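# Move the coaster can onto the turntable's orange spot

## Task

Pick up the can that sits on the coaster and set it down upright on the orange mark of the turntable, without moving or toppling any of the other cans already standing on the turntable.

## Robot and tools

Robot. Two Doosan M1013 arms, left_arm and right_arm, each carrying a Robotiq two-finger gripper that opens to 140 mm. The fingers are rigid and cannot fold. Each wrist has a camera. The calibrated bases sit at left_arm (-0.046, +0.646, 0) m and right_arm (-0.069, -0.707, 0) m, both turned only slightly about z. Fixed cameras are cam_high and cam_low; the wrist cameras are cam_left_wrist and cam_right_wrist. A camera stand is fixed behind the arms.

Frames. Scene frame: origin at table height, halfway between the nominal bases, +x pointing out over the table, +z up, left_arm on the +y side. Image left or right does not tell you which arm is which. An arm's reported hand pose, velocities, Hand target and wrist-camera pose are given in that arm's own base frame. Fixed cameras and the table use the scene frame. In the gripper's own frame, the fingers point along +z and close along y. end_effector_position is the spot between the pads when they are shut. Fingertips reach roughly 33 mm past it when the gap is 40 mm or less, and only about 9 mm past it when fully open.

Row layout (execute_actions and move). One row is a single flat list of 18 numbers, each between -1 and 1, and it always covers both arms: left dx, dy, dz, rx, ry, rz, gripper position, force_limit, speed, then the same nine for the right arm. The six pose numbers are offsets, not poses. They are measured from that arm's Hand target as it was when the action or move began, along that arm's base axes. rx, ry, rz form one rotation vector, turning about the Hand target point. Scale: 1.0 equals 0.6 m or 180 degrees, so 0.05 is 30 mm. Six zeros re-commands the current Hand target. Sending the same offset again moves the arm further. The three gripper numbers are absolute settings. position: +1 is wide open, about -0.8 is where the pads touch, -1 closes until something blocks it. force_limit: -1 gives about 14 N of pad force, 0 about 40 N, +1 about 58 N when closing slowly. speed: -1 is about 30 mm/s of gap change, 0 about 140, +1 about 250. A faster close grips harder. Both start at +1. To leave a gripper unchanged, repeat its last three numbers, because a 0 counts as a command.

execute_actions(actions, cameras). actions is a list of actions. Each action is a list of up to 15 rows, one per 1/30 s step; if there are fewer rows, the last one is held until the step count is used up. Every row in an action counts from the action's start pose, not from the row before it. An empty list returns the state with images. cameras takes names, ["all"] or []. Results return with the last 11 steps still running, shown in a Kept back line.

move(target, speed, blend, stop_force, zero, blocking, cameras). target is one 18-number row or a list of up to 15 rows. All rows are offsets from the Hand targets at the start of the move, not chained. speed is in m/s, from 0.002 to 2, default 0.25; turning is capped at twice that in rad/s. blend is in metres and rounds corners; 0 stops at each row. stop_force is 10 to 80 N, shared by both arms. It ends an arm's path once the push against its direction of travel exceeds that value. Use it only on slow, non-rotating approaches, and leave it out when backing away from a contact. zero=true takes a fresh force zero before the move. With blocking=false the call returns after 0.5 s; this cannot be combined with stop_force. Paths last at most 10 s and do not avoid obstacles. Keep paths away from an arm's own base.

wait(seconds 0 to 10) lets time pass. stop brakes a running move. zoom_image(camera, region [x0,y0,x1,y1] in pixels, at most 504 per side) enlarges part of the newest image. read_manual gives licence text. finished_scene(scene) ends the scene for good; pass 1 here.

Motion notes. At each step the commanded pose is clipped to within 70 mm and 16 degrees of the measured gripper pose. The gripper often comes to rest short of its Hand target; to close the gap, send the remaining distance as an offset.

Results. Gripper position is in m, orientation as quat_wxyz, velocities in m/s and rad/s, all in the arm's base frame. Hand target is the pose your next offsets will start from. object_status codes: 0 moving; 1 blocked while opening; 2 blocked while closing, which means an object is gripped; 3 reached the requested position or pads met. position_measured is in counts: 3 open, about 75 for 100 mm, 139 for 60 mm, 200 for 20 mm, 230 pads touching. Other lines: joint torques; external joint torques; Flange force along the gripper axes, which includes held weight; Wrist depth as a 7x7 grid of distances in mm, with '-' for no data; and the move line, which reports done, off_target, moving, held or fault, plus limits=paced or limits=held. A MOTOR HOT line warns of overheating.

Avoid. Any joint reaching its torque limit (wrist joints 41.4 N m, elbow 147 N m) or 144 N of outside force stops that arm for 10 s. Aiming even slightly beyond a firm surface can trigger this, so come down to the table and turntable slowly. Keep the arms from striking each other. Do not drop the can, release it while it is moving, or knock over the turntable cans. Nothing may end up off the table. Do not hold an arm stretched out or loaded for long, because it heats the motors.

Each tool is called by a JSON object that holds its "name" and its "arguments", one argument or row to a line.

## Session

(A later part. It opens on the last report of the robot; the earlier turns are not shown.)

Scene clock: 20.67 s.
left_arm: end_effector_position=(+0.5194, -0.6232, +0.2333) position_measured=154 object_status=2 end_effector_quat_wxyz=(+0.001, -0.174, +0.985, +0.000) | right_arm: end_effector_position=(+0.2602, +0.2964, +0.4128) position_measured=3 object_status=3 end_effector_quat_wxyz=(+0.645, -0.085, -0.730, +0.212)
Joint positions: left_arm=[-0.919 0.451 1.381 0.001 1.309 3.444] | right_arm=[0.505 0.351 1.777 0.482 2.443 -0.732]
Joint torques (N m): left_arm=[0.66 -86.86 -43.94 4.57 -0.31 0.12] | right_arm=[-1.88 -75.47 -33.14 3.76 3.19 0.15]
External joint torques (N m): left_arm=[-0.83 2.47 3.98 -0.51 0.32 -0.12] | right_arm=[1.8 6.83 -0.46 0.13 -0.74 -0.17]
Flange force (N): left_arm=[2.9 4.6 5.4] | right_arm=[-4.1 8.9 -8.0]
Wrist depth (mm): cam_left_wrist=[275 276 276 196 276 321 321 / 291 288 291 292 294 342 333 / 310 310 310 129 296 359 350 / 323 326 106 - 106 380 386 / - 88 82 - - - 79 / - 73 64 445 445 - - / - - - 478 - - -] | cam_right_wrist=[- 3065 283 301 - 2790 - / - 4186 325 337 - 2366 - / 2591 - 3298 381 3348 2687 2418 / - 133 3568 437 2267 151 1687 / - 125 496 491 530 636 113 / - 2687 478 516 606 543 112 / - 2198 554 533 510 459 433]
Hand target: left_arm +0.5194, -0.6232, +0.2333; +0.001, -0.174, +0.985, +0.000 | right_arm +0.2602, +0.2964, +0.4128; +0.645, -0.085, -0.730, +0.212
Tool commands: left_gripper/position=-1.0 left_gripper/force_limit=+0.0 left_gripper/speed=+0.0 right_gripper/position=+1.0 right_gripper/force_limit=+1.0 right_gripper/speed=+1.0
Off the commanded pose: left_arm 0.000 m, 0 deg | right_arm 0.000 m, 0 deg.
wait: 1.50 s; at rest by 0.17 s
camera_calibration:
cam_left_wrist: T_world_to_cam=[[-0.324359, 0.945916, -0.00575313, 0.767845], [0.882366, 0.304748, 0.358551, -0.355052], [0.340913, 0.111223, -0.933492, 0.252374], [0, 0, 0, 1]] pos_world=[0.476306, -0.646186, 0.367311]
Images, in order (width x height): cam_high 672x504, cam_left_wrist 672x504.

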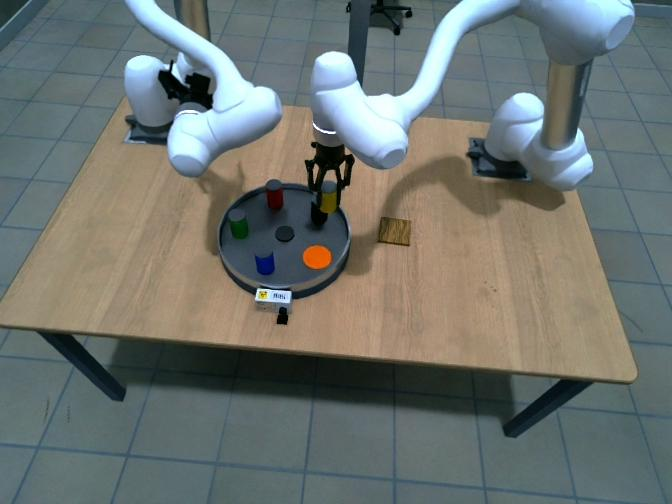

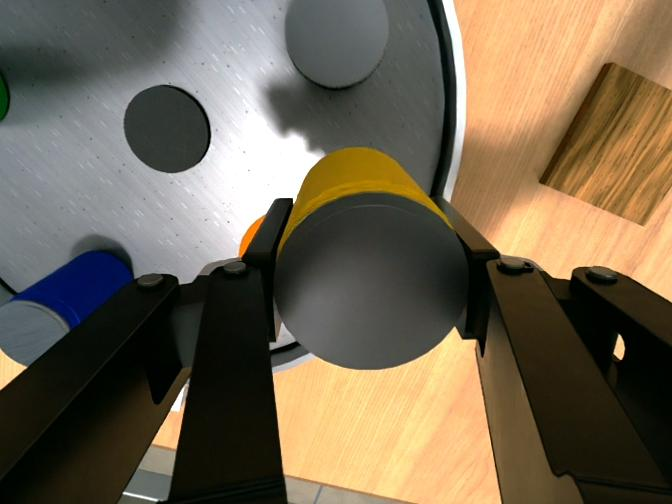

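{"name": "move", "arguments": {
  "target": [-0.0423,-0.0113,-0.0355,0,0,0,-1,0,0,0,0,0,0,0,0,1,1,1],
  "speed": 0.1
}}

{"name": "wait", "arguments": {
  "seconds": 0.5,
  "cameras": ["cam_left_wrist"]
}}

{"name": "wait", "arguments": {
  "seconds": 1,
  "cameras": ["cam_left_wrist"]
}}

{"name": "wait", "arguments": {
  "seconds": 1,
  "cameras": ["cam_left_wrist"]
}}

{"name": "wait", "arguments": {
  "seconds": 1,
  "cameras": ["cam_left_wrist"]
}}

{"name": "wait", "arguments": {
  "seconds": 1,
  "cameras": ["cam_left_wrist"]
}}

{"name": "wait", "arguments": {
  "seconds": 1,
  "cameras": ["cam_left_wrist"]
}}

Scene clock: 31.03 s.
left_arm: end_effector_position=(+0.4941, -0.6300, +0.2121) position_measured=154 object_status=2 end_effector_quat_wxyz=(+0.001, -0.174, +0.985, +0.000) | right_arm: end_effector_position=(+0.2602, +0.2964, +0.4128) position_measured=3 object_status=3 end_effector_quat_wxyz=(+0.645, -0.085, -0.730, +0.212)
Joint positions: left_arm=[-0.949 0.444 1.431 0.001 1.266 3.414] | right_arm=[0.505 0.351 1.777 0.482 2.443 -0.732]
Joint torques (N m): left_arm=[0.25 -85.89 -44.03 4.53 -0.34 -0.24] | right_arm=[-2.02 -75.37 -33.22 3.76 3.19 0.18]
External joint torques (N m): left_arm=[-0.15 2.4 4.51 -0.5 0.35 0.24] | right_arm=[1.98 6.67 -0.43 0.14 -0.74 -0.2]
Flange force (N): left_arm=[1.9 6.2 5.8] | right_arm=[-3.9 9.0 -7.6]
Wrist depth (mm): cam_left_wrist=[258 259 260 - 258 303 303 / 272 272 273 276 272 322 317 / 289 281 289 129 283 338 329 / 308 307 107 - 106 361 352 / - 88 82 - 111 - 79 / - 73 - 426 418 - - / - - - 456 - - -] | cam_right_wrist=[- - 283 304 - - - / 2654 3201 318 337 - 2366 - / - - 3510 383 2790 2864 2654 / - 125 5728 436 2366 2291 1893 / - 126 485 494 522 627 113 / - 2418 482 512 606 544 112 / - 1943 551 535 512 456 430]
Hand target: left_arm +0.4940, -0.6300, +0.2120; +0.001, -0.174, +0.985, +0.000 | right_arm +0.2602, +0.2964, +0.4128; +0.645, -0.085, -0.730, +0.212
Off the commanded pose: left_arm 0.000 m, 0 deg | right_arm 0.000 m, 0 deg.
move: done

Scene clock: 31.53 s.
left_arm: end_effector_position=(+0.4940, -0.6300, +0.2120) position_measured=154 object_status=2 end_effector_quat_wxyz=(+0.001, -0.174, +0.985, +0.000) | right_arm: end_effector_position=(+0.2602, +0.2964, +0.4128) position_measured=3 object_status=3 end_effector_quat_wxyz=(+0.645, -0.085, -0.730, +0.212)
Joint positions: left_arm=[-0.949 0.444 1.431 0.001 1.266 3.414] | right_arm=[0.505 0.351 1.777 0.482 2.443 -0.732]
Joint torques (N m): left_arm=[0.59 -85.88 -43.23 4.45 -0.36 0.09] | right_arm=[-1.8 -75.43 -33.19 3.76 3.17 0.21]
External joint torques (N m): left_arm=[-0.04 2.62 3.83 -0.43 0.37 -0.09] | right_arm=[1.64 7.13 -0.34 0.13 -0.73 -0.23]
Flange force (N): left_arm=[1.6 4.3 5.0] | right_arm=[-4.6 8.8 -8.2]
Wrist depth (mm): cam_left_wrist=[257 257 258 257 261 303 303 / 271 272 273 272 273 321 318 / - 280 288 126 283 338 330 / 304 304 107 - 107 359 351 / - 88 82 111 - - 79 / - 73 64 420 419 - - / - - - 453 - - -] | cam_right_wrist=[- - 281 304 3109 2315 - / - 2902 337 335 3568 2591 - / - 3689 396 378 3753 2654 1997 / 2446 125 2790 436 2267 2291 1799 / - 117 497 494 530 636 112 / - 2340 476 511 603 539 112 / - 1741 548 531 509 456 434]
Hand target: left_arm +0.4940, -0.6300, +0.2120; +0.001, -0.174, +0.985, +0.000 | right_arm +0.2602, +0.2964, +0.4128; +0.645, -0.085, -0.730, +0.212
Tool commands: left_gripper/position=-1.0 left_gripper/force_limit=+0.0 left_gripper/speed=+0.0 right_gripper/position=+1.0 right_gripper/force_limit=+1.0 right_gripper/speed=+1.0
Off the commanded pose: left_arm 0.000 m, 0 deg | right_arm 0.000 m, 0 deg.
wait: 0.50 s; at rest by 0.17 s
camera_calibration:
cam_left_wrist: T_world_to_cam=[[-0.324359, 0.945916, -0.00575313, 0.765916], [0.882366, 0.304748, 0.358551, -0.32293], [0.340913, 0.111223, -0.933492, 0.241906], [0, 0, 0, 1]] pos_world=[0.450906, -0.652986, 0.346011]
Images, in order (width x height): cam_left_wrist 672x504.

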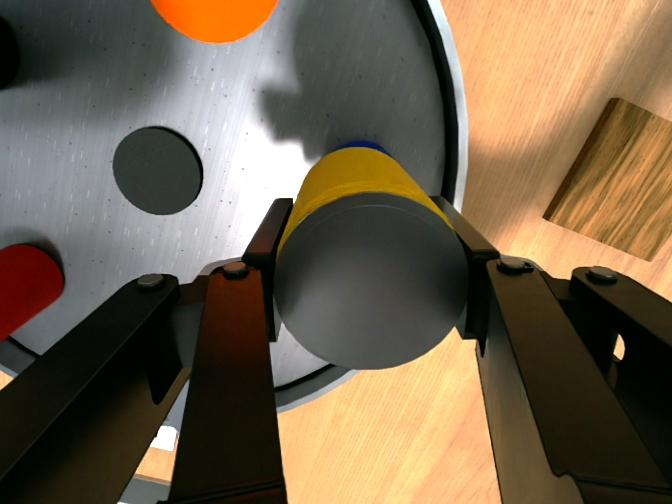

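Scene clock: 32.53 s.
left_arm: end_effector_position=(+0.4940, -0.6300, +0.2120) position_measured=154 object_status=2 end_effector_quat_wxyz=(+0.001, -0.174, +0.985, +0.000) | right_arm: end_effector_position=(+0.2602, +0.2964, +0.4128) position_measured=3 object_status=3 end_effector_quat_wxyz=(+0.645, -0.085, -0.730, +0.212)
Joint positions: left_arm=[-0.949 0.444 1.431 0.001 1.266 3.414] | right_arm=[0.505 0.351 1.777 0.482 2.443 -0.732]
Joint torques (N m): left_arm=[0.38 -86.4 -43.45 4.52 -0.33 0.1] | right_arm=[-2.06 -75.38 -33.08 3.75 3.22 0.16]
External joint torques (N m): left_arm=[-0.55 2.41 3.81 -0.5 0.35 -0.1] | right_arm=[1.78 6.49 -0.61 0.16 -0.76 -0.18]
Flange force (N): left_arm=[2.3 4.4 5.0] | right_arm=[-3.7 8.7 -7.8]
Wrist depth (mm): cam_left_wrist=[257 256 257 257 257 303 304 / 272 273 273 272 273 321 318 / 286 281 289 126 282 338 329 / 309 305 107 - 104 360 351 / - 88 82 - - - 79 / - 73 - 419 418 - - / - - - 456 - - -] | cam_right_wrist=[- 3628 282 325 - 2790 874 / - - 338 339 - 2687 - / - 3109 3689 380 3201 2721 2366 / - 135 3348 437 543 151 1072 / - 117 499 491 530 638 112 / - 2291 477 509 603 535 112 / - 1943 558 527 510 459 434]
Hand target: left_arm +0.4940, -0.6300, +0.2120; +0.001, -0.174, +0.985, +0.000 | right_arm +0.2602, +0.2964, +0.4128; +0.645, -0.085, -0.730, +0.212
Tool commands: left_gripper/position=-1.0 left_gripper/force_limit=+0.0 left_gripper/speed=+0.0 right_gripper/position=+1.0 right_gripper/force_limit=+1.0 right_gripper/speed=+1.0
Off the commanded pose: left_arm 0.000 m, 0 deg | right_arm 0.000 m, 0 deg.
wait: 1.00 s; at rest by 0.17 s
camera_calibration:
cam_left_wrist: T_world_to_cam=[[-0.324359, 0.945916, -0.00575313, 0.765916], [0.882366, 0.304748, 0.358551, -0.32293], [0.340913, 0.111223, -0.933492, 0.241906], [0, 0, 0, 1]] pos_world=[0.450906, -0.652986, 0.346011]
Images, in order (width x height): cam_left_wrist 672x504.

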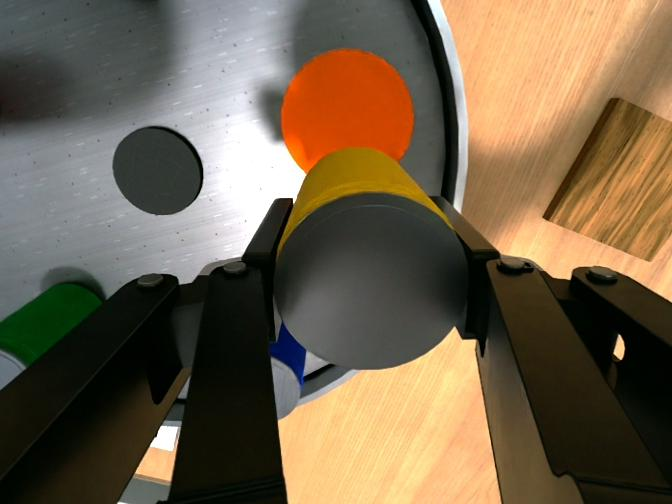

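Scene clock: 33.53 s.
left_arm: end_effector_position=(+0.4940, -0.6300, +0.2120) position_measured=154 object_status=2 end_effector_quat_wxyz=(+0.001, -0.174, +0.985, +0.000) | right_arm: end_effector_position=(+0.2602, +0.2964, +0.4128) position_measured=3 object_status=3 end_effector_quat_wxyz=(+0.645, -0.085, -0.730, +0.212)
Joint positions: left_arm=[-0.949 0.444 1.431 0.001 1.266 3.414] | right_arm=[0.505 0.351 1.777 0.482 2.443 -0.732]
Joint torques (N m): left_arm=[0.52 -86.54 -43.31 4.44 -0.27 0.11] | right_arm=[-1.89 -75.51 -33.17 3.76 3.22 0.12]
External joint torques (N m): left_arm=[-0.8 3.05 3.78 -0.43 0.27 -0.11] | right_arm=[1.72 6.94 -0.45 0.14 -0.77 -0.14]
Flange force (N): left_arm=[2.3 3.4 5.4] | right_arm=[-4.2 9.0 -8.1]
Wrist depth (mm): cam_left_wrist=[257 257 252 184 260 303 304 / 271 271 276 273 269 320 316 / 288 282 286 126 282 339 330 / 307 304 106 - 105 361 351 / - 88 82 110 - - 79 / - 73 64 425 420 - - / - - - 454 - - -] | cam_right_wrist=[- 2654 282 304 - 2502 - / 2591 3201 320 342 3628 2591 - / - - 2790 382 2721 2864 2392 / - 125 3109 436 533 143 1814 / - 125 490 496 519 624 112 / - 2502 479 513 605 540 112 / - 1979 543 530 513 458 434]
Hand target: left_arm +0.4940, -0.6300, +0.2120; +0.001, -0.174, +0.985, +0.000 | right_arm +0.2602, +0.2964, +0.4128; +0.645, -0.085, -0.730, +0.212
Tool commands: left_gripper/position=-1.0 left_gripper/force_limit=+0.0 left_gripper/speed=+0.0 right_gripper/position=+1.0 right_gripper/force_limit=+1.0 right_gripper/speed=+1.0
Off the commanded pose: left_arm 0.000 m, 0 deg | right_arm 0.000 m, 0 deg.
wait: 1.00 s; at rest by 0.17 s
camera_calibration:
cam_left_wrist: T_world_to_cam=[[-0.324359, 0.945916, -0.00575313, 0.765916], [0.882366, 0.304748, 0.358551, -0.32293], [0.340913, 0.111223, -0.933492, 0.241906], [0, 0, 0, 1]] pos_world=[0.450906, -0.652986, 0.346011]
Images, in order (width x height): cam_left_wrist 672x504.

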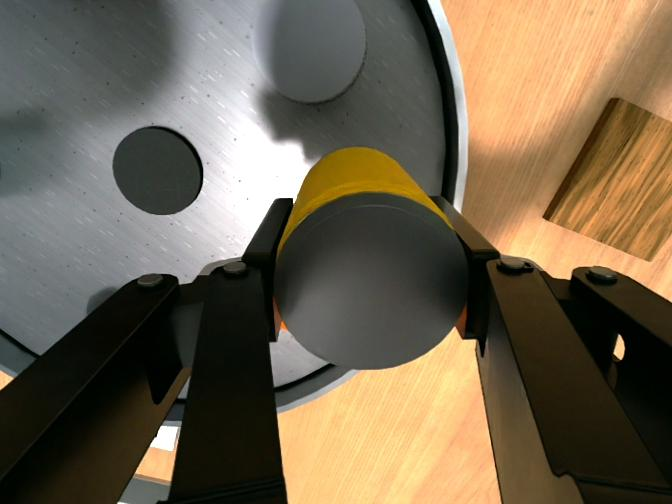

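Scene clock: 34.53 s.
left_arm: end_effector_position=(+0.4940, -0.6300, +0.2120) position_measured=154 object_status=2 end_effector_quat_wxyz=(+0.001, -0.174, +0.985, +0.000) | right_arm: end_effector_position=(+0.2602, +0.2964, +0.4128) position_measured=3 object_status=3 end_effector_quat_wxyz=(+0.645, -0.085, -0.730, +0.212)
Joint positions: left_arm=[-0.949 0.444 1.431 0.001 1.266 3.414] | right_arm=[0.505 0.351 1.777 0.482 2.443 -0.732]
Joint torques (N m): left_arm=[0.98 -86.26 -43.31 4.48 -0.3 0.1] | right_arm=[-1.86 -75.62 -33.12 3.74 3.23 0.16]
External joint torques (N m): left_arm=[-1.11 3.21 3.93 -0.48 0.3 -0.1] | right_arm=[2.12 6.62 -0.54 0.15 -0.78 -0.18]
Flange force (N): left_arm=[2.7 3.4 5.6] | right_arm=[-3.7 9.2 -7.7]
Wrist depth (mm): cam_left_wrist=[257 257 257 257 261 303 304 / 267 271 272 272 274 321 317 / 289 282 288 126 282 338 331 / 309 305 107 - 106 360 351 / - 88 82 112 110 - 79 / - 73 64 425 419 - - / - - - 455 - - -] | cam_right_wrist=[- - 283 302 - 2827 - / - - 322 336 - 2721 - / - - 3348 379 3689 2755 - / - 118 4107 438 2177 2267 1784 / - 135 498 492 528 636 112 / - 2340 480 517 605 537 112 / - 1943 551 533 510 455 434]
Hand target: left_arm +0.4940, -0.6300, +0.2120; +0.001, -0.174, +0.985, +0.000 | right_arm +0.2602, +0.2964, +0.4128; +0.645, -0.085, -0.730, +0.212
Tool commands: left_gripper/position=-1.0 left_gripper/force_limit=+0.0 left_gripper/speed=+0.0 right_gripper/position=+1.0 right_gripper/force_limit=+1.0 right_gripper/speed=+1.0
Off the commanded pose: left_arm 0.000 m, 0 deg | right_arm 0.000 m, 0 deg.
wait: 1.00 s; at rest by 0.17 s
camera_calibration:
cam_left_wrist: T_world_to_cam=[[-0.324359, 0.945916, -0.00575313, 0.765916], [0.882366, 0.304748, 0.358551, -0.32293], [0.340913, 0.111223, -0.933492, 0.241906], [0, 0, 0, 1]] pos_world=[0.450906, -0.652986, 0.346011]
Images, in order (width x height): cam_left_wrist 672x504.

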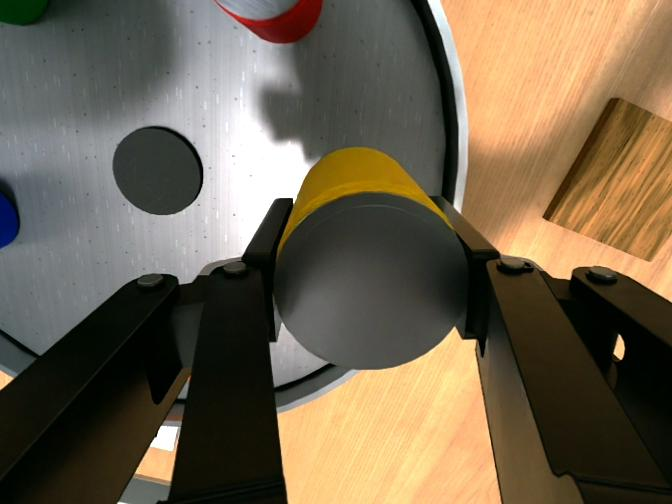

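Scene clock: 35.53 s.
left_arm: end_effector_position=(+0.4940, -0.6300, +0.2120) position_measured=154 object_status=2 end_effector_quat_wxyz=(+0.001, -0.174, +0.985, +0.000) | right_arm: end_effector_position=(+0.2602, +0.2964, +0.4128) position_measured=3 object_status=3 end_effector_quat_wxyz=(+0.645, -0.085, -0.730, +0.212)
Joint positions: left_arm=[-0.949 0.444 1.431 0.001 1.266 3.414] | right_arm=[0.505 0.351 1.777 0.482 2.443 -0.732]
Joint torques (N m): left_arm=[0.31 -86 -43.11 4.45 -0.33 0.11] | right_arm=[-1.9 -75.47 -33.18 3.74 3.22 0.17]
External joint torques (N m): left_arm=[-0.06 2.6 3.64 -0.43 0.34 -0.11] | right_arm=[1.91 7.02 -0.34 0.14 -0.77 -0.19]
Flange force (N): left_arm=[1.5 3.9 4.9] | right_arm=[-4.3 9.2 -7.9]
Wrist depth (mm): cam_left_wrist=[257 256 258 257 262 304 303 / 272 272 271 273 273 321 318 / 289 282 289 126 282 338 329 / 308 305 106 - 107 359 351 / - 88 82 - - - 79 / - 73 64 418 421 - - / - - - 452 - - -] | cam_right_wrist=[- - 283 311 4947 3023 - / - - 322 340 2244 2418 - / - - 376 380 3455 2827 2155 / - 125 3818 436 541 2221 1674 / - 126 498 491 526 631 112 / - 2340 479 517 605 544 112 / - 1943 545 533 512 458 434]
Hand target: left_arm +0.4940, -0.6300, +0.2120; +0.001, -0.174, +0.985, +0.000 | right_arm +0.2602, +0.2964, +0.4128; +0.645, -0.085, -0.730, +0.212
Tool commands: left_gripper/position=-1.0 left_gripper/force_limit=+0.0 left_gripper/speed=+0.0 right_gripper/position=+1.0 right_gripper/force_limit=+1.0 right_gripper/speed=+1.0
Off the commanded pose: left_arm 0.000 m, 0 deg | right_arm 0.000 m, 0 deg.
wait: 1.00 s; at rest by 0.17 s
camera_calibration:
cam_left_wrist: T_world_to_cam=[[-0.324359, 0.945916, -0.00575313, 0.765916], [0.882366, 0.304748, 0.358551, -0.32293], [0.340913, 0.111223, -0.933492, 0.241906], [0, 0, 0, 1]] pos_world=[0.450906, -0.652986, 0.346011]
Images, in order (width x height): cam_left_wrist 672x504.

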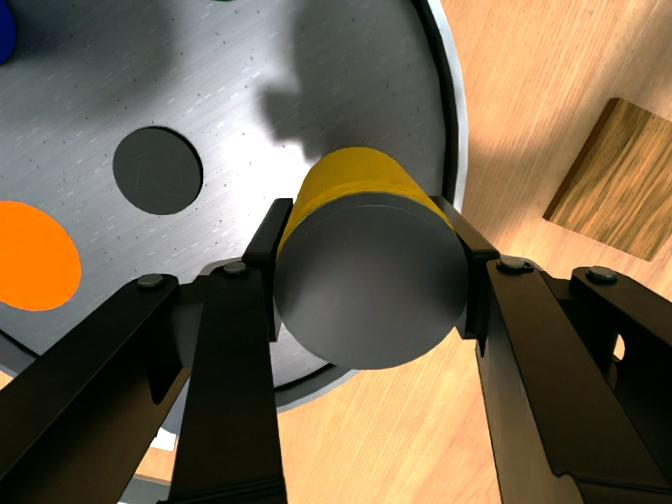

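Scene clock: 36.53 s.
left_arm: end_effector_position=(+0.4940, -0.6300, +0.2120) position_measured=154 object_status=2 end_effector_quat_wxyz=(+0.001, -0.174, +0.985, +0.000) | right_arm: end_effector_position=(+0.2602, +0.2964, +0.4128) position_measured=3 object_status=3 end_effector_quat_wxyz=(+0.645, -0.085, -0.730, +0.212)
Joint positions: left_arm=[-0.949 0.444 1.431 0.001 1.266 3.414] | right_arm=[0.505 0.351 1.777 0.482 2.443 -0.732]
Joint torques (N m): left_arm=[0.82 -86.04 -43.43 4.44 -0.33 0.13] | right_arm=[-1.95 -75.39 -33.09 3.74 3.21 0.18]
External joint torques (N m): left_arm=[-1.29 2.79 3.96 -0.44 0.34 -0.13] | right_arm=[2.35 6.59 -0.51 0.14 -0.76 -0.21]
Flange force (N): left_arm=[3.2 3.9 5.3] | right_arm=[-3.6 9.4 -7.5]
Wrist depth (mm): cam_left_wrist=[257 257 257 257 260 303 304 / 273 271 272 269 270 321 318 / 289 281 289 120 282 338 330 / 305 304 107 - 103 359 351 / - 89 82 - 109 - 79 / - 73 64 420 419 - - / - - - 453 - - -] | cam_right_wrist=[2446 - 282 327 - 3154 - / - - 322 336 - 2315 - / 2687 3401 3065 380 3689 2982 - / - 135 3957 435 536 142 1799 / - 135 495 489 530 642 112 / - 2340 478 515 605 543 112 / - 2418 548 533 510 458 431]
Hand target: left_arm +0.4940, -0.6300, +0.2120; +0.001, -0.174, +0.985, +0.000 | right_arm +0.2602, +0.2964, +0.4128; +0.645, -0.085, -0.730, +0.212
Tool commands: left_gripper/position=-1.0 left_gripper/force_limit=+0.0 left_gripper/speed=+0.0 right_gripper/position=+1.0 right_gripper/force_limit=+1.0 right_gripper/speed=+1.0
Off the commanded pose: left_arm 0.000 m, 0 deg | right_arm 0.000 m, 0 deg.
wait: 1.00 s; at rest by 0.17 s
camera_calibration:
cam_left_wrist: T_world_to_cam=[[-0.324359, 0.945916, -0.00575313, 0.765916], [0.882366, 0.304748, 0.358551, -0.32293], [0.340913, 0.111223, -0.933492, 0.241906], [0, 0, 0, 1]] pos_world=[0.450906, -0.652986, 0.346011]
Images, in order (width x height): cam_left_wrist 672x504.

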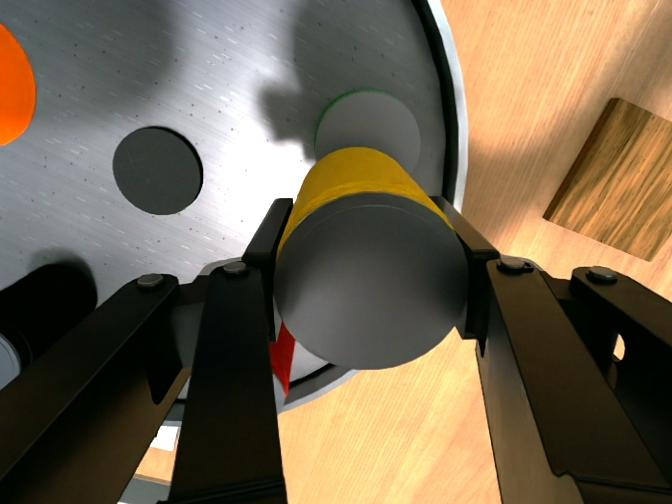

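{"name": "move", "arguments": {
  "target": [0,0.004,0.166,0,0,0,-1,0,0,0,0,0,0,0,0,1,1,1],
  "speed": 0.3
}}

{"name": "move", "arguments": {
  "target": [0,0,-0.166,0,0,0,-1,0,0,0,0,0,0,0,0,1,1,1],
  "speed": 0.3
}}

{"name": "wait", "arguments": {
  "seconds": 0.1
}}

Scene clock: 39.27 s.
left_arm: end_effector_position=(+0.4940, -0.6276, +0.3116) position_measured=154 object_status=2 end_effector_quat_wxyz=(+0.001, -0.174, +0.985, +0.000) | right_arm: end_effector_position=(+0.2602, +0.2964, +0.4128) position_measured=3 object_status=3 end_effector_quat_wxyz=(+0.645, -0.085, -0.730, +0.212)
Joint positions: left_arm=[-0.948 0.405 1.306 0.001 1.43 3.416] | right_arm=[0.505 0.351 1.777 0.482 2.443 -0.732]
Joint torques (N m): left_arm=[0.85 -83.84 -45.66 4.66 -0.15 0.11] | right_arm=[-1.91 -75.59 -33.21 3.77 3.21 0.18]
External joint torques (N m): left_arm=[-0.41 2.86 4.85 -0.5 0.16 -0.11] | right_arm=[2.13 6.82 -0.42 0.12 -0.76 -0.2]
Flange force (N): left_arm=[2.7 6.2 7.5] | right_arm=[-4.0 9.3 -7.7]
Wrist depth (mm): cam_left_wrist=[336 334 340 345 386 389 391 / 363 365 364 365 405 408 410 / 389 387 382 120 425 430 433 / 349 402 107 102 107 461 465 / - 88 82 - 109 - 79 / - 73 64 537 537 - - / - - - 1596 - - -] | cam_right_wrist=[3109 - 283 303 2177 3753 - / - 3154 319 339 2622 2622 - / 2622 3401 375 381 3455 2790 3109 / 2155 133 2721 435 2267 2198 125 / - 117 492 494 527 636 112 / - 2561 479 516 610 537 112 / - 1961 552 530 512 453 432]
Hand target: left_arm +0.4940, -0.6276, +0.3116; +0.001, -0.174, +0.985, +0.000 | right_arm +0.2602, +0.2964, +0.4128; +0.645, -0.085, -0.730, +0.212
Off the commanded pose: left_arm 0.000 m, 0 deg | right_arm 0.000 m, 0 deg.
move: done

Scene clock: 40.20 s.
left_arm: end_effector_position=(+0.4940, -0.6276, +0.2121) position_measured=154 object_status=2 end_effector_quat_wxyz=(+0.001, -0.174, +0.985, +0.000) | right_arm: end_effector_position=(+0.2602, +0.2964, +0.4128) position_measured=3 object_status=3 end_effector_quat_wxyz=(+0.645, -0.085, -0.730, +0.212)
Joint positions: left_arm=[-0.948 0.441 1.436 0.001 1.265 3.415] | right_arm=[0.505 0.351 1.777 0.482 2.443 -0.732]
Joint torques (N m): left_arm=[0.56 -85.8 -43.66 4.45 -0.47 0.14] | right_arm=[-2.04 -75.39 -33.16 3.75 3.21 0.16]
External joint torques (N m): left_arm=[-1.03 2.79 4.2 -0.45 0.48 -0.14] | right_arm=[2.12 6.44 -0.53 0.15 -0.76 -0.18]
Flange force (N): left_arm=[3.0 4.4 5.4] | right_arm=[-3.5 9.0 -7.5]
Wrist depth (mm): cam_left_wrist=[257 257 257 184 261 303 303 / 272 273 - 191 274 320 317 / 289 282 289 129 283 339 330 / - 304 107 - - 358 353 / - 88 82 110 112 - 79 / - 73 64 420 418 - - / - - - 454 - - -] | cam_right_wrist=[- - 282 326 - 2941 - / - 3023 326 340 - 2755 - / - - 393 379 3401 2755 2591 / - 125 3753 441 558 2315 1700 / - 135 499 489 528 636 112 / - 2392 480 513 608 537 112 / - 1926 545 533 512 455 433]
Hand target: left_arm +0.4940, -0.6276, +0.2120; +0.001, -0.174, +0.985, +0.000 | right_arm +0.2602, +0.2964, +0.4128; +0.645, -0.085, -0.730, +0.212
Off the commanded pose: left_arm 0.000 m, 0 deg | right_arm 0.000 m, 0 deg.
move: done

Scene clock: 40.30 s.
left_arm: end_effector_position=(+0.4940, -0.6276, +0.2121) position_measured=154 object_status=2 end_effector_quat_wxyz=(+0.001, -0.174, +0.985, +0.000) | right_arm: end_effector_position=(+0.2602, +0.2964, +0.4128) position_measured=3 object_status=3 end_effector_quat_wxyz=(+0.645, -0.085, -0.730, +0.212)
Joint positions: left_arm=[-0.948 0.441 1.436 0.001 1.264 3.415] | right_arm=[0.505 0.351 1.777 0.482 2.443 -0.732]
Joint torques (N m): left_arm=[0.74 -85.75 -43.35 4.46 -0.35 0.11] | right_arm=[-1.84 -75.62 -33.18 3.73 3.22 0.16]
External joint torques (N m): left_arm=[-1.39 2.57 3.81 -0.46 0.36 -0.11] | right_arm=[1.76 6.72 -0.51 0.17 -0.76 -0.19]
Flange force (N): left_arm=[3.2 3.9 5.0] | right_arm=[-4.0 8.8 -7.9]
Wrist depth (mm): cam_left_wrist=[257 258 257 255 262 304 303 / 273 272 272 189 272 322 317 / - 282 289 126 284 338 330 / 308 304 107 - 103 359 353 / - 88 82 - - - 79 / - 73 64 418 419 - - / - - - 452 - - -] | cam_right_wrist=[- - 283 304 3455 3109 - / - - 320 336 - 2790 959 / - - 369 380 2902 2721 2654 / - 125 4534 437 2244 2113 1661 / - 126 489 488 528 644 112 / - 2366 479 515 613 540 112 / - 1909 548 532 507 457 433]
Hand target: left_arm +0.4940, -0.6276, +0.2120; +0.001, -0.174, +0.985, +0.000 | right_arm +0.2602, +0.2964, +0.4128; +0.645, -0.085, -0.730, +0.212
Tool commands: left_gripper/position=-1.0 left_gripper/force_limit=+0.0 left_gripper/speed=+0.0 right_gripper/position=+1.0 right_gripper/force_limit=+1.0 right_gripper/speed=+1.0
Off the commanded pose: left_arm 0.000 m, 0 deg | right_arm 0.000 m, 0 deg.
wait: 0.10 s; no rest

{"name": "wait", "arguments": {
  "seconds": 2.4
}}

Scene clock: 43.23 s.
left_arm: end_effector_position=(+0.4940, -0.6276, +0.2120) position_measured=154 object_status=2 end_effector_quat_wxyz=(+0.001, -0.174, +0.985, +0.000) | right_arm: end_effector_position=(+0.2602, +0.2964, +0.4128) position_measured=3 object_status=3 end_effector_quat_wxyz=(+0.645, -0.085, -0.730, +0.212)
Joint positions: left_arm=[-0.948 0.441 1.436 0.001 1.264 3.415] | right_arm=[0.505 0.351 1.777 0.482 2.443 -0.732]
Joint torques (N m): left_arm=[0.7 -85.86 -43.31 4.52 -0.32 0.16] | right_arm=[-1.97 -75.17 -33.28 3.76 3.21 0.18]
External joint torques (N m): left_arm=[-0.62 2.81 3.84 -0.5 0.32 -0.16] | right_arm=[2.13 6.34 -0.33 0.13 -0.76 -0.2]
Flange force (N): left_arm=[2.3 3.8 5.2] | right_arm=[-3.7 8.8 -6.9]
Wrist depth (mm): cam_left_wrist=[257 256 258 258 264 304 303 / 270 273 277 271 270 321 318 / 303 282 286 129 282 339 330 / 305 - 106 - 102 359 351 / - 88 82 - - - 79 / - 73 64 420 419 - - / - - - 454 - - -] | cam_right_wrist=[- - 282 327 2561 3249 - / - 5062 335 336 - 2941 - / 1997 3348 380 380 3201 2982 3201 / - 133 - 441 2340 2221 125 / - 136 498 489 526 644 113 / - 2291 479 513 601 537 112 / - 1943 554 533 510 458 435]
Hand target: left_arm +0.4940, -0.6276, +0.2120; +0.001, -0.174, +0.985, +0.000 | right_arm +0.2602, +0.2964, +0.4128; +0.645, -0.085, -0.730, +0.212
Tool commands: left_gripper/position=-1.0 left_gripper/force_limit=+0.0 left_gripper/speed=+0.0 right_gripper/position=+1.0 right_gripper/force_limit=+1.0 right_gripper/speed=+1.0
Off the commanded pose: left_arm 0.000 m, 0 deg | right_arm 0.000 m, 0 deg.
wait: 2.40 s; at rest from the start

{"name": "wait", "arguments": {
  "seconds": 1.1
}}

{"name": "move", "arguments": {
  "target": [0,0,-0.1658,0,0,0,-1,0,0,0,0,0,0,0,0,1,1,1],
  "speed": 0.3
}}

{"name": "execute_actions", "arguments": {
  "actions": [
    [[0,0,0,0,0,0,1,0,1,0,0,0,0,0,0,1,1,1]]
  ],
  "cameras": ["all"]
}}

{"name": "wait", "arguments": {
  "seconds": 0.3,
  "cameras": ["cam_high","cam_left_wrist"]
}}

Scene clock: 45.00 s.
left_arm: end_effector_position=(+0.4940, -0.6276, +0.2120) position_measured=154 object_status=2 end_effector_quat_wxyz=(+0.001, -0.174, +0.985, +0.000) | right_arm: end_effector_position=(+0.2602, +0.2964, +0.4128) position_measured=3 object_status=3 end_effector_quat_wxyz=(+0.645, -0.085, -0.730, +0.212)
Joint positions: left_arm=[-0.948 0.441 1.436 0.001 1.264 3.415] | right_arm=[0.505 0.351 1.777 0.482 2.443 -0.732]
Joint torques (N m): left_arm=[0.39 -85.57 -43.47 4.43 -0.31 0.12] | right_arm=[-1.87 -75.5 -33.21 3.74 3.21 0.13]
External joint torques (N m): left_arm=[-0.68 2.69 4.06 -0.44 0.31 -0.12] | right_arm=[1.71 6.66 -0.46 0.16 -0.75 -0.15]
Flange force (N): left_arm=[2.5 4.5 5.5] | right_arm=[-3.9 8.7 -7.8]
Wrist depth (mm): cam_left_wrist=[257 258 258 256 261 304 303 / 272 272 272 272 275 323 317 / 288 281 289 129 282 339 329 / 309 299 107 - 106 359 352 / - 88 82 - 110 - 79 / - 73 64 417 419 - - / - - - 455 - - -] | cam_right_wrist=[- 4534 283 302 - - - / - 4837 337 335 - 2941 - / - 2982 412 381 3628 2790 - / 2315 136 4268 435 2446 2315 126 / - 117 492 492 522 633 113 / - 2267 478 513 605 535 112 / - 2053 558 533 507 458 433]
Hand target: left_arm +0.4940, -0.6276, +0.2120; +0.001, -0.174, +0.985, +0.000 | right_arm +0.2602, +0.2964, +0.4128; +0.645, -0.085, -0.730, +0.212
Tool commands: left_gripper/position=-1.0 left_gripper/force_limit=+0.0 left_gripper/speed=+0.0 right_gripper/position=+1.0 right_gripper/force_limit=+1.0 right_gripper/speed=+1.0
Off the commanded pose: left_arm 0.000 m, 0 deg | right_arm 0.000 m, 0 deg.
wait: 1.10 s; at rest from the start

Scene clock: 45.90 s.
left_arm: end_effector_position=(+0.4940, -0.6276, +0.1127) position_measured=154 object_status=2 end_effector_quat_wxyz=(+0.001, -0.174, +0.985, +0.000) | right_arm: end_effector_position=(+0.2602, +0.2964, +0.4128) position_measured=3 object_status=3 end_effector_quat_wxyz=(+0.645, -0.085, -0.730, +0.212)
Joint positions: left_arm=[-0.948 0.502 1.534 0.001 1.105 3.415] | right_arm=[0.505 0.351 1.777 0.482 2.443 -0.732]
Joint torques (N m): left_arm=[0.71 -88.97 -40.37 4.21 -0.14 0.09] | right_arm=[-1.88 -75.62 -33.19 3.74 3.22 0.17]
External joint torques (N m): left_arm=[-0.94 2.45 3.17 -0.43 0.14 -0.09] | right_arm=[1.51 7.08 -0.45 0.16 -0.77 -0.19]
Flange force (N): left_arm=[2.4 3.1 4.2] | right_arm=[-4.4 8.8 -8.4]
Wrist depth (mm): cam_left_wrist=[172 170 170 173 170 212 216 / - 180 180 180 180 185 230 / 183 189 191 139 187 196 244 / 195 201 118 - 107 252 254 / - 88 82 - - - 79 / - 73 64 235 232 - - / - - - 247 325 - -] | cam_right_wrist=[- - 282 307 - 2790 - / - 2473 321 337 3689 2790 - / 2864 3065 3628 379 3154 2561 2034 / 2177 125 4631 438 2291 142 1116 / - 117 494 496 531 625 112 / - 2418 482 515 603 535 112 / - 1997 545 527 506 458 431]
Hand target: left_arm +0.4940, -0.6276, +0.1125; +0.001, -0.174, +0.985, +0.000 | right_arm +0.2602, +0.2964, +0.4128; +0.645, -0.085, -0.730, +0.212
Off the commanded pose: left_arm 0.000 m, 0 deg | right_arm 0.000 m, 0 deg.
move: done

Scene clock: 46.03 s.
left_arm: end_effector_position=(+0.4940, -0.6276, +0.1126) position_measured=146 object_status=0 end_effector_quat_wxyz=(+0.001, -0.174, +0.985, +0.000) | right_arm: end_effector_position=(+0.2602, +0.2964, +0.4128) position_measured=3 object_status=3 end_effector_quat_wxyz=(+0.645, -0.085, -0.730, +0.212)
Joint positions: left_arm=[-0.948 0.502 1.534 0.001 1.105 3.415] | right_arm=[0.505 0.351 1.777 0.482 2.443 -0.732]
Joint torques (N m): left_arm=[0.45 -87.43 -39.85 4.24 -0.26 0.13] | right_arm=[-2.11 -75.47 -33.17 3.74 3.22 0.18]
External joint torques (N m): left_arm=[-0.33 1.19 2.86 -0.47 0.27 -0.13] | right_arm=[2.13 6.85 -0.46 0.15 -0.77 -0.2]
Flange force (N): left_arm=[2.0 4.3 2.9] | right_arm=[-3.9 9.4 -7.8]
Wrist depth (mm): cam_left_wrist=[172 170 170 173 170 211 216 / 180 180 180 180 180 185 229 / 183 189 192 131 187 197 244 / 196 201 112 - 107 253 253 / - 91 87 - - - 79 / - - 228 230 230 - - / - - - 246 324 - -] | cam_right_wrist=[- - 282 305 - 2941 - / 2315 - 324 336 - 3154 - / 2687 2827 4107 381 3065 2591 1997 / - 133 4268 438 2244 2340 1893 / - 125 497 492 537 635 113 / - 2418 478 512 603 544 112 / - 1979 558 530 505 456 435]
Hand target: left_arm +0.4940, -0.6276, +0.1125; +0.001, -0.174, +0.985, +0.000 | right_arm +0.2602, +0.2964, +0.4128; +0.645, -0.085, -0.730, +0.212
Off the commanded pose: left_arm 0.000 m, 0 deg | right_arm 0.000 m, 0 deg.
Kept back: 11 steps.
Step readings (end_effector_position of left_arm | right_arm):
0: (+0.4940, -0.6276, +0.1127) | (+0.2602, +0.2964, +0.4128)
1: (+0.4940, -0.6276, +0.1126) | (+0.2602, +0.2964, +0.4128)
2: (+0.4940, -0.6276, +0.1126) | (+0.2602, +0.2964, +0.4128)
camera_calibration:
cam_left_wrist: T_world_to_cam=[[-0.324359, 0.945916, -0.00575313, 0.763074], [0.882366, 0.304748, 0.358551, -0.288022], [0.340913, 0.111223, -0.933492, 0.14885], [0, 0, 0, 1]] pos_world=[0.450906, -0.650586, 0.246611]
cam_right_wrist: T_world_to_cam=[[-0.151853, 0.904946, -0.397509, -0.0535577], [0.453429, -0.293577, -0.841555, 0.327415], [-0.878261, -0.308034, -0.365748, 0.615293], [0, 0, 0, 1]] pos_world=[0.383796, 0.33412, 0.47929]

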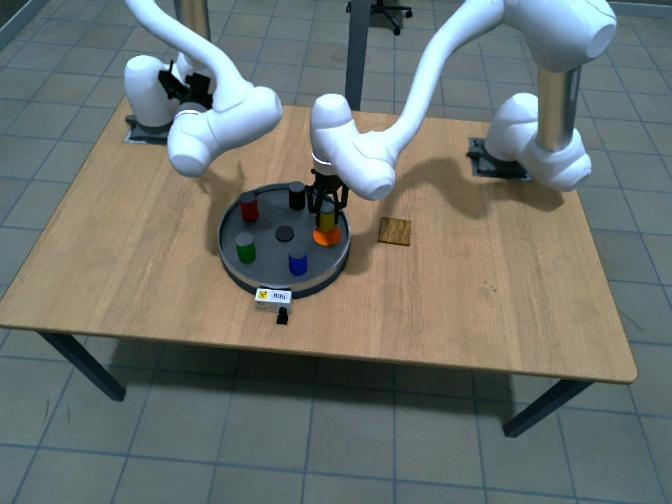

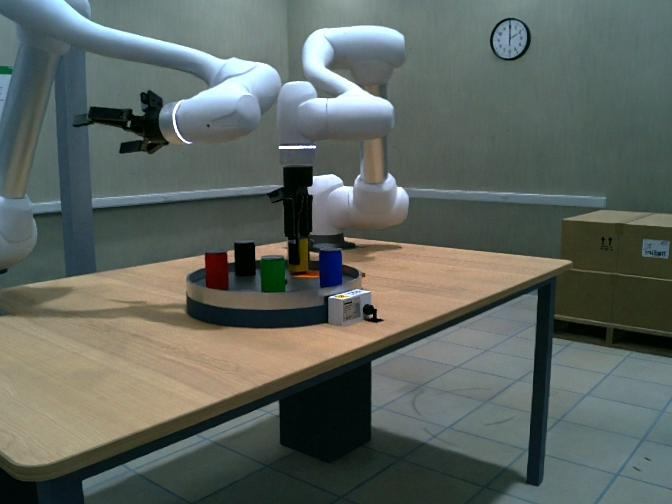

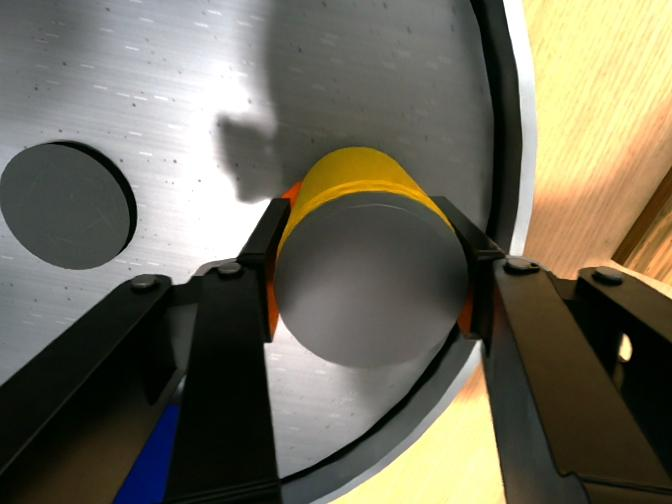

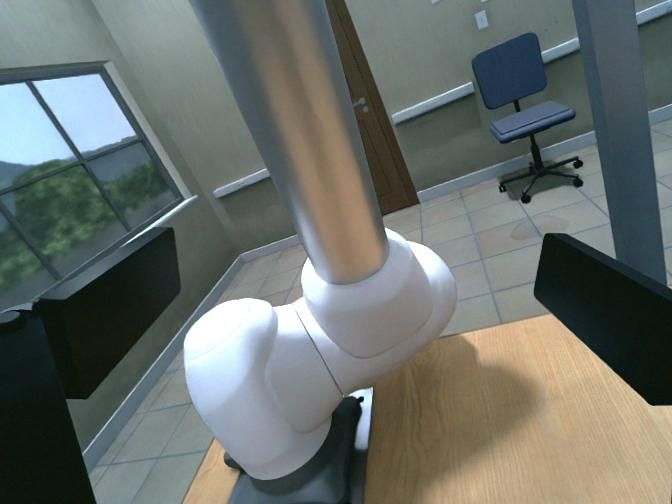

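Scene clock: 46.70 s.
left_arm: end_effector_position=(+0.4940, -0.6276, +0.1125) position_measured=3 object_status=3 end_effector_quat_wxyz=(+0.001, -0.174, +0.985, +0.000) | right_arm: end_effector_position=(+0.2602, +0.2964, +0.4128) position_measured=3 object_status=3 end_effector_quat_wxyz=(+0.645, -0.085, -0.730, +0.212)
Joint positions: left_arm=[-0.948 0.502 1.534 0.001 1.105 3.415] | right_arm=[0.505 0.351 1.777 0.482 2.443 -0.732]
Joint torques (N m): left_arm=[0.6 -87.36 -39.72 4.25 -0.3 0.15] | right_arm=[-1.94 -75.48 -33.17 3.75 3.22 0.18]
External joint torques (N m): left_arm=[-0.12 1.36 2.86 -0.49 0.31 -0.15] | right_arm=[1.9 7.08 -0.35 0.13 -0.78 -0.2]
Flange force (N): left_arm=[1.7 4.1 2.9] | right_arm=[-4.4 9.2 -8.0]
Wrist depth (mm): cam_left_wrist=[172 170 92 92 168 212 217 / 180 180 98 98 180 185 230 / 183 189 191 192 191 191 244 / 190 140 204 204 204 182 124 / - 215 215 201 215 278 112 / - 235 161 149 232 299 298 / - 255 251 - 323 324 324] | cam_right_wrist=[- 3154 282 305 - 2790 - / - - 323 338 2267 2721 2622 / 2941 - 3818 381 3348 3201 2418 / - 125 3818 436 505 140 1997 / - 125 499 492 531 644 112 / - 2827 478 515 600 541 112 / - 1943 554 531 507 455 430]
Hand target: left_arm +0.4940, -0.6276, +0.1125; +0.001, -0.174, +0.985, +0.000 | right_arm +0.2602, +0.2964, +0.4128; +0.645, -0.085, -0.730, +0.212
Tool commands: left_gripper/position=+1.0 left_gripper/force_limit=+0.0 left_gripper/speed=+1.0 right_gripper/position=+1.0 right_gripper/force_limit=+1.0 right_gripper/speed=+1.0
Off the commanded pose: left_arm 0.000 m, 0 deg | right_arm 0.000 m, 0 deg.
wait: 0.30 s; at rest by 0.20 s
camera_calibration:
cam_left_wrist: T_world_to_cam=[[-0.324359, 0.945916, -0.00575313, 0.763074], [0.882366, 0.304748, 0.358551, -0.288022], [0.340913, 0.111223, -0.933492, 0.14885], [0, 0, 0, 1]] pos_world=[0.450906, -0.650586, 0.246611]
Images, in order (width x height): cam_high 672x504, cam_left_wrist 672x504.

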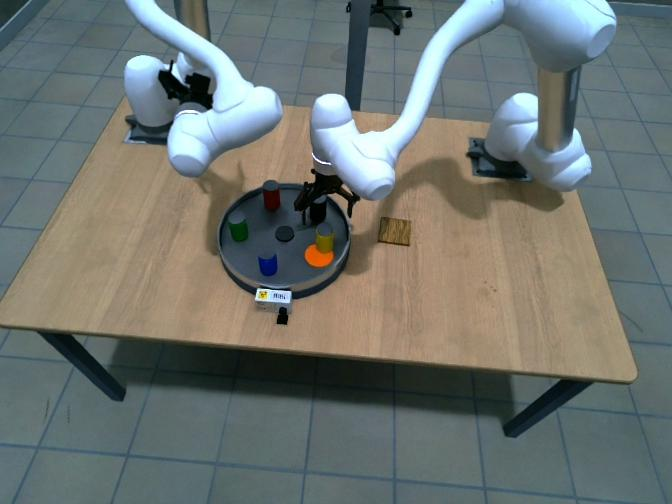

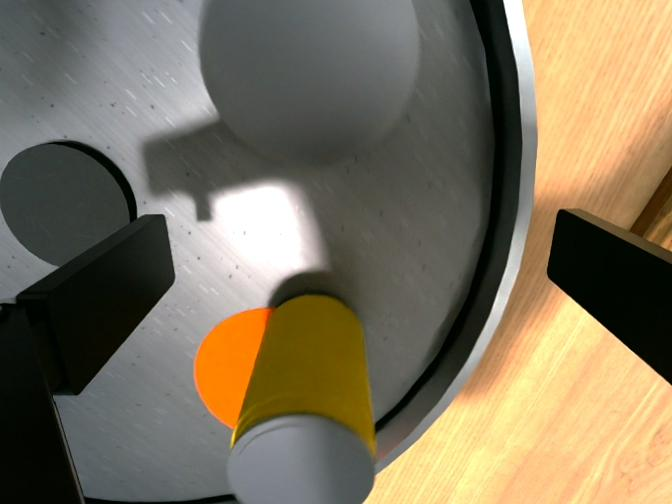

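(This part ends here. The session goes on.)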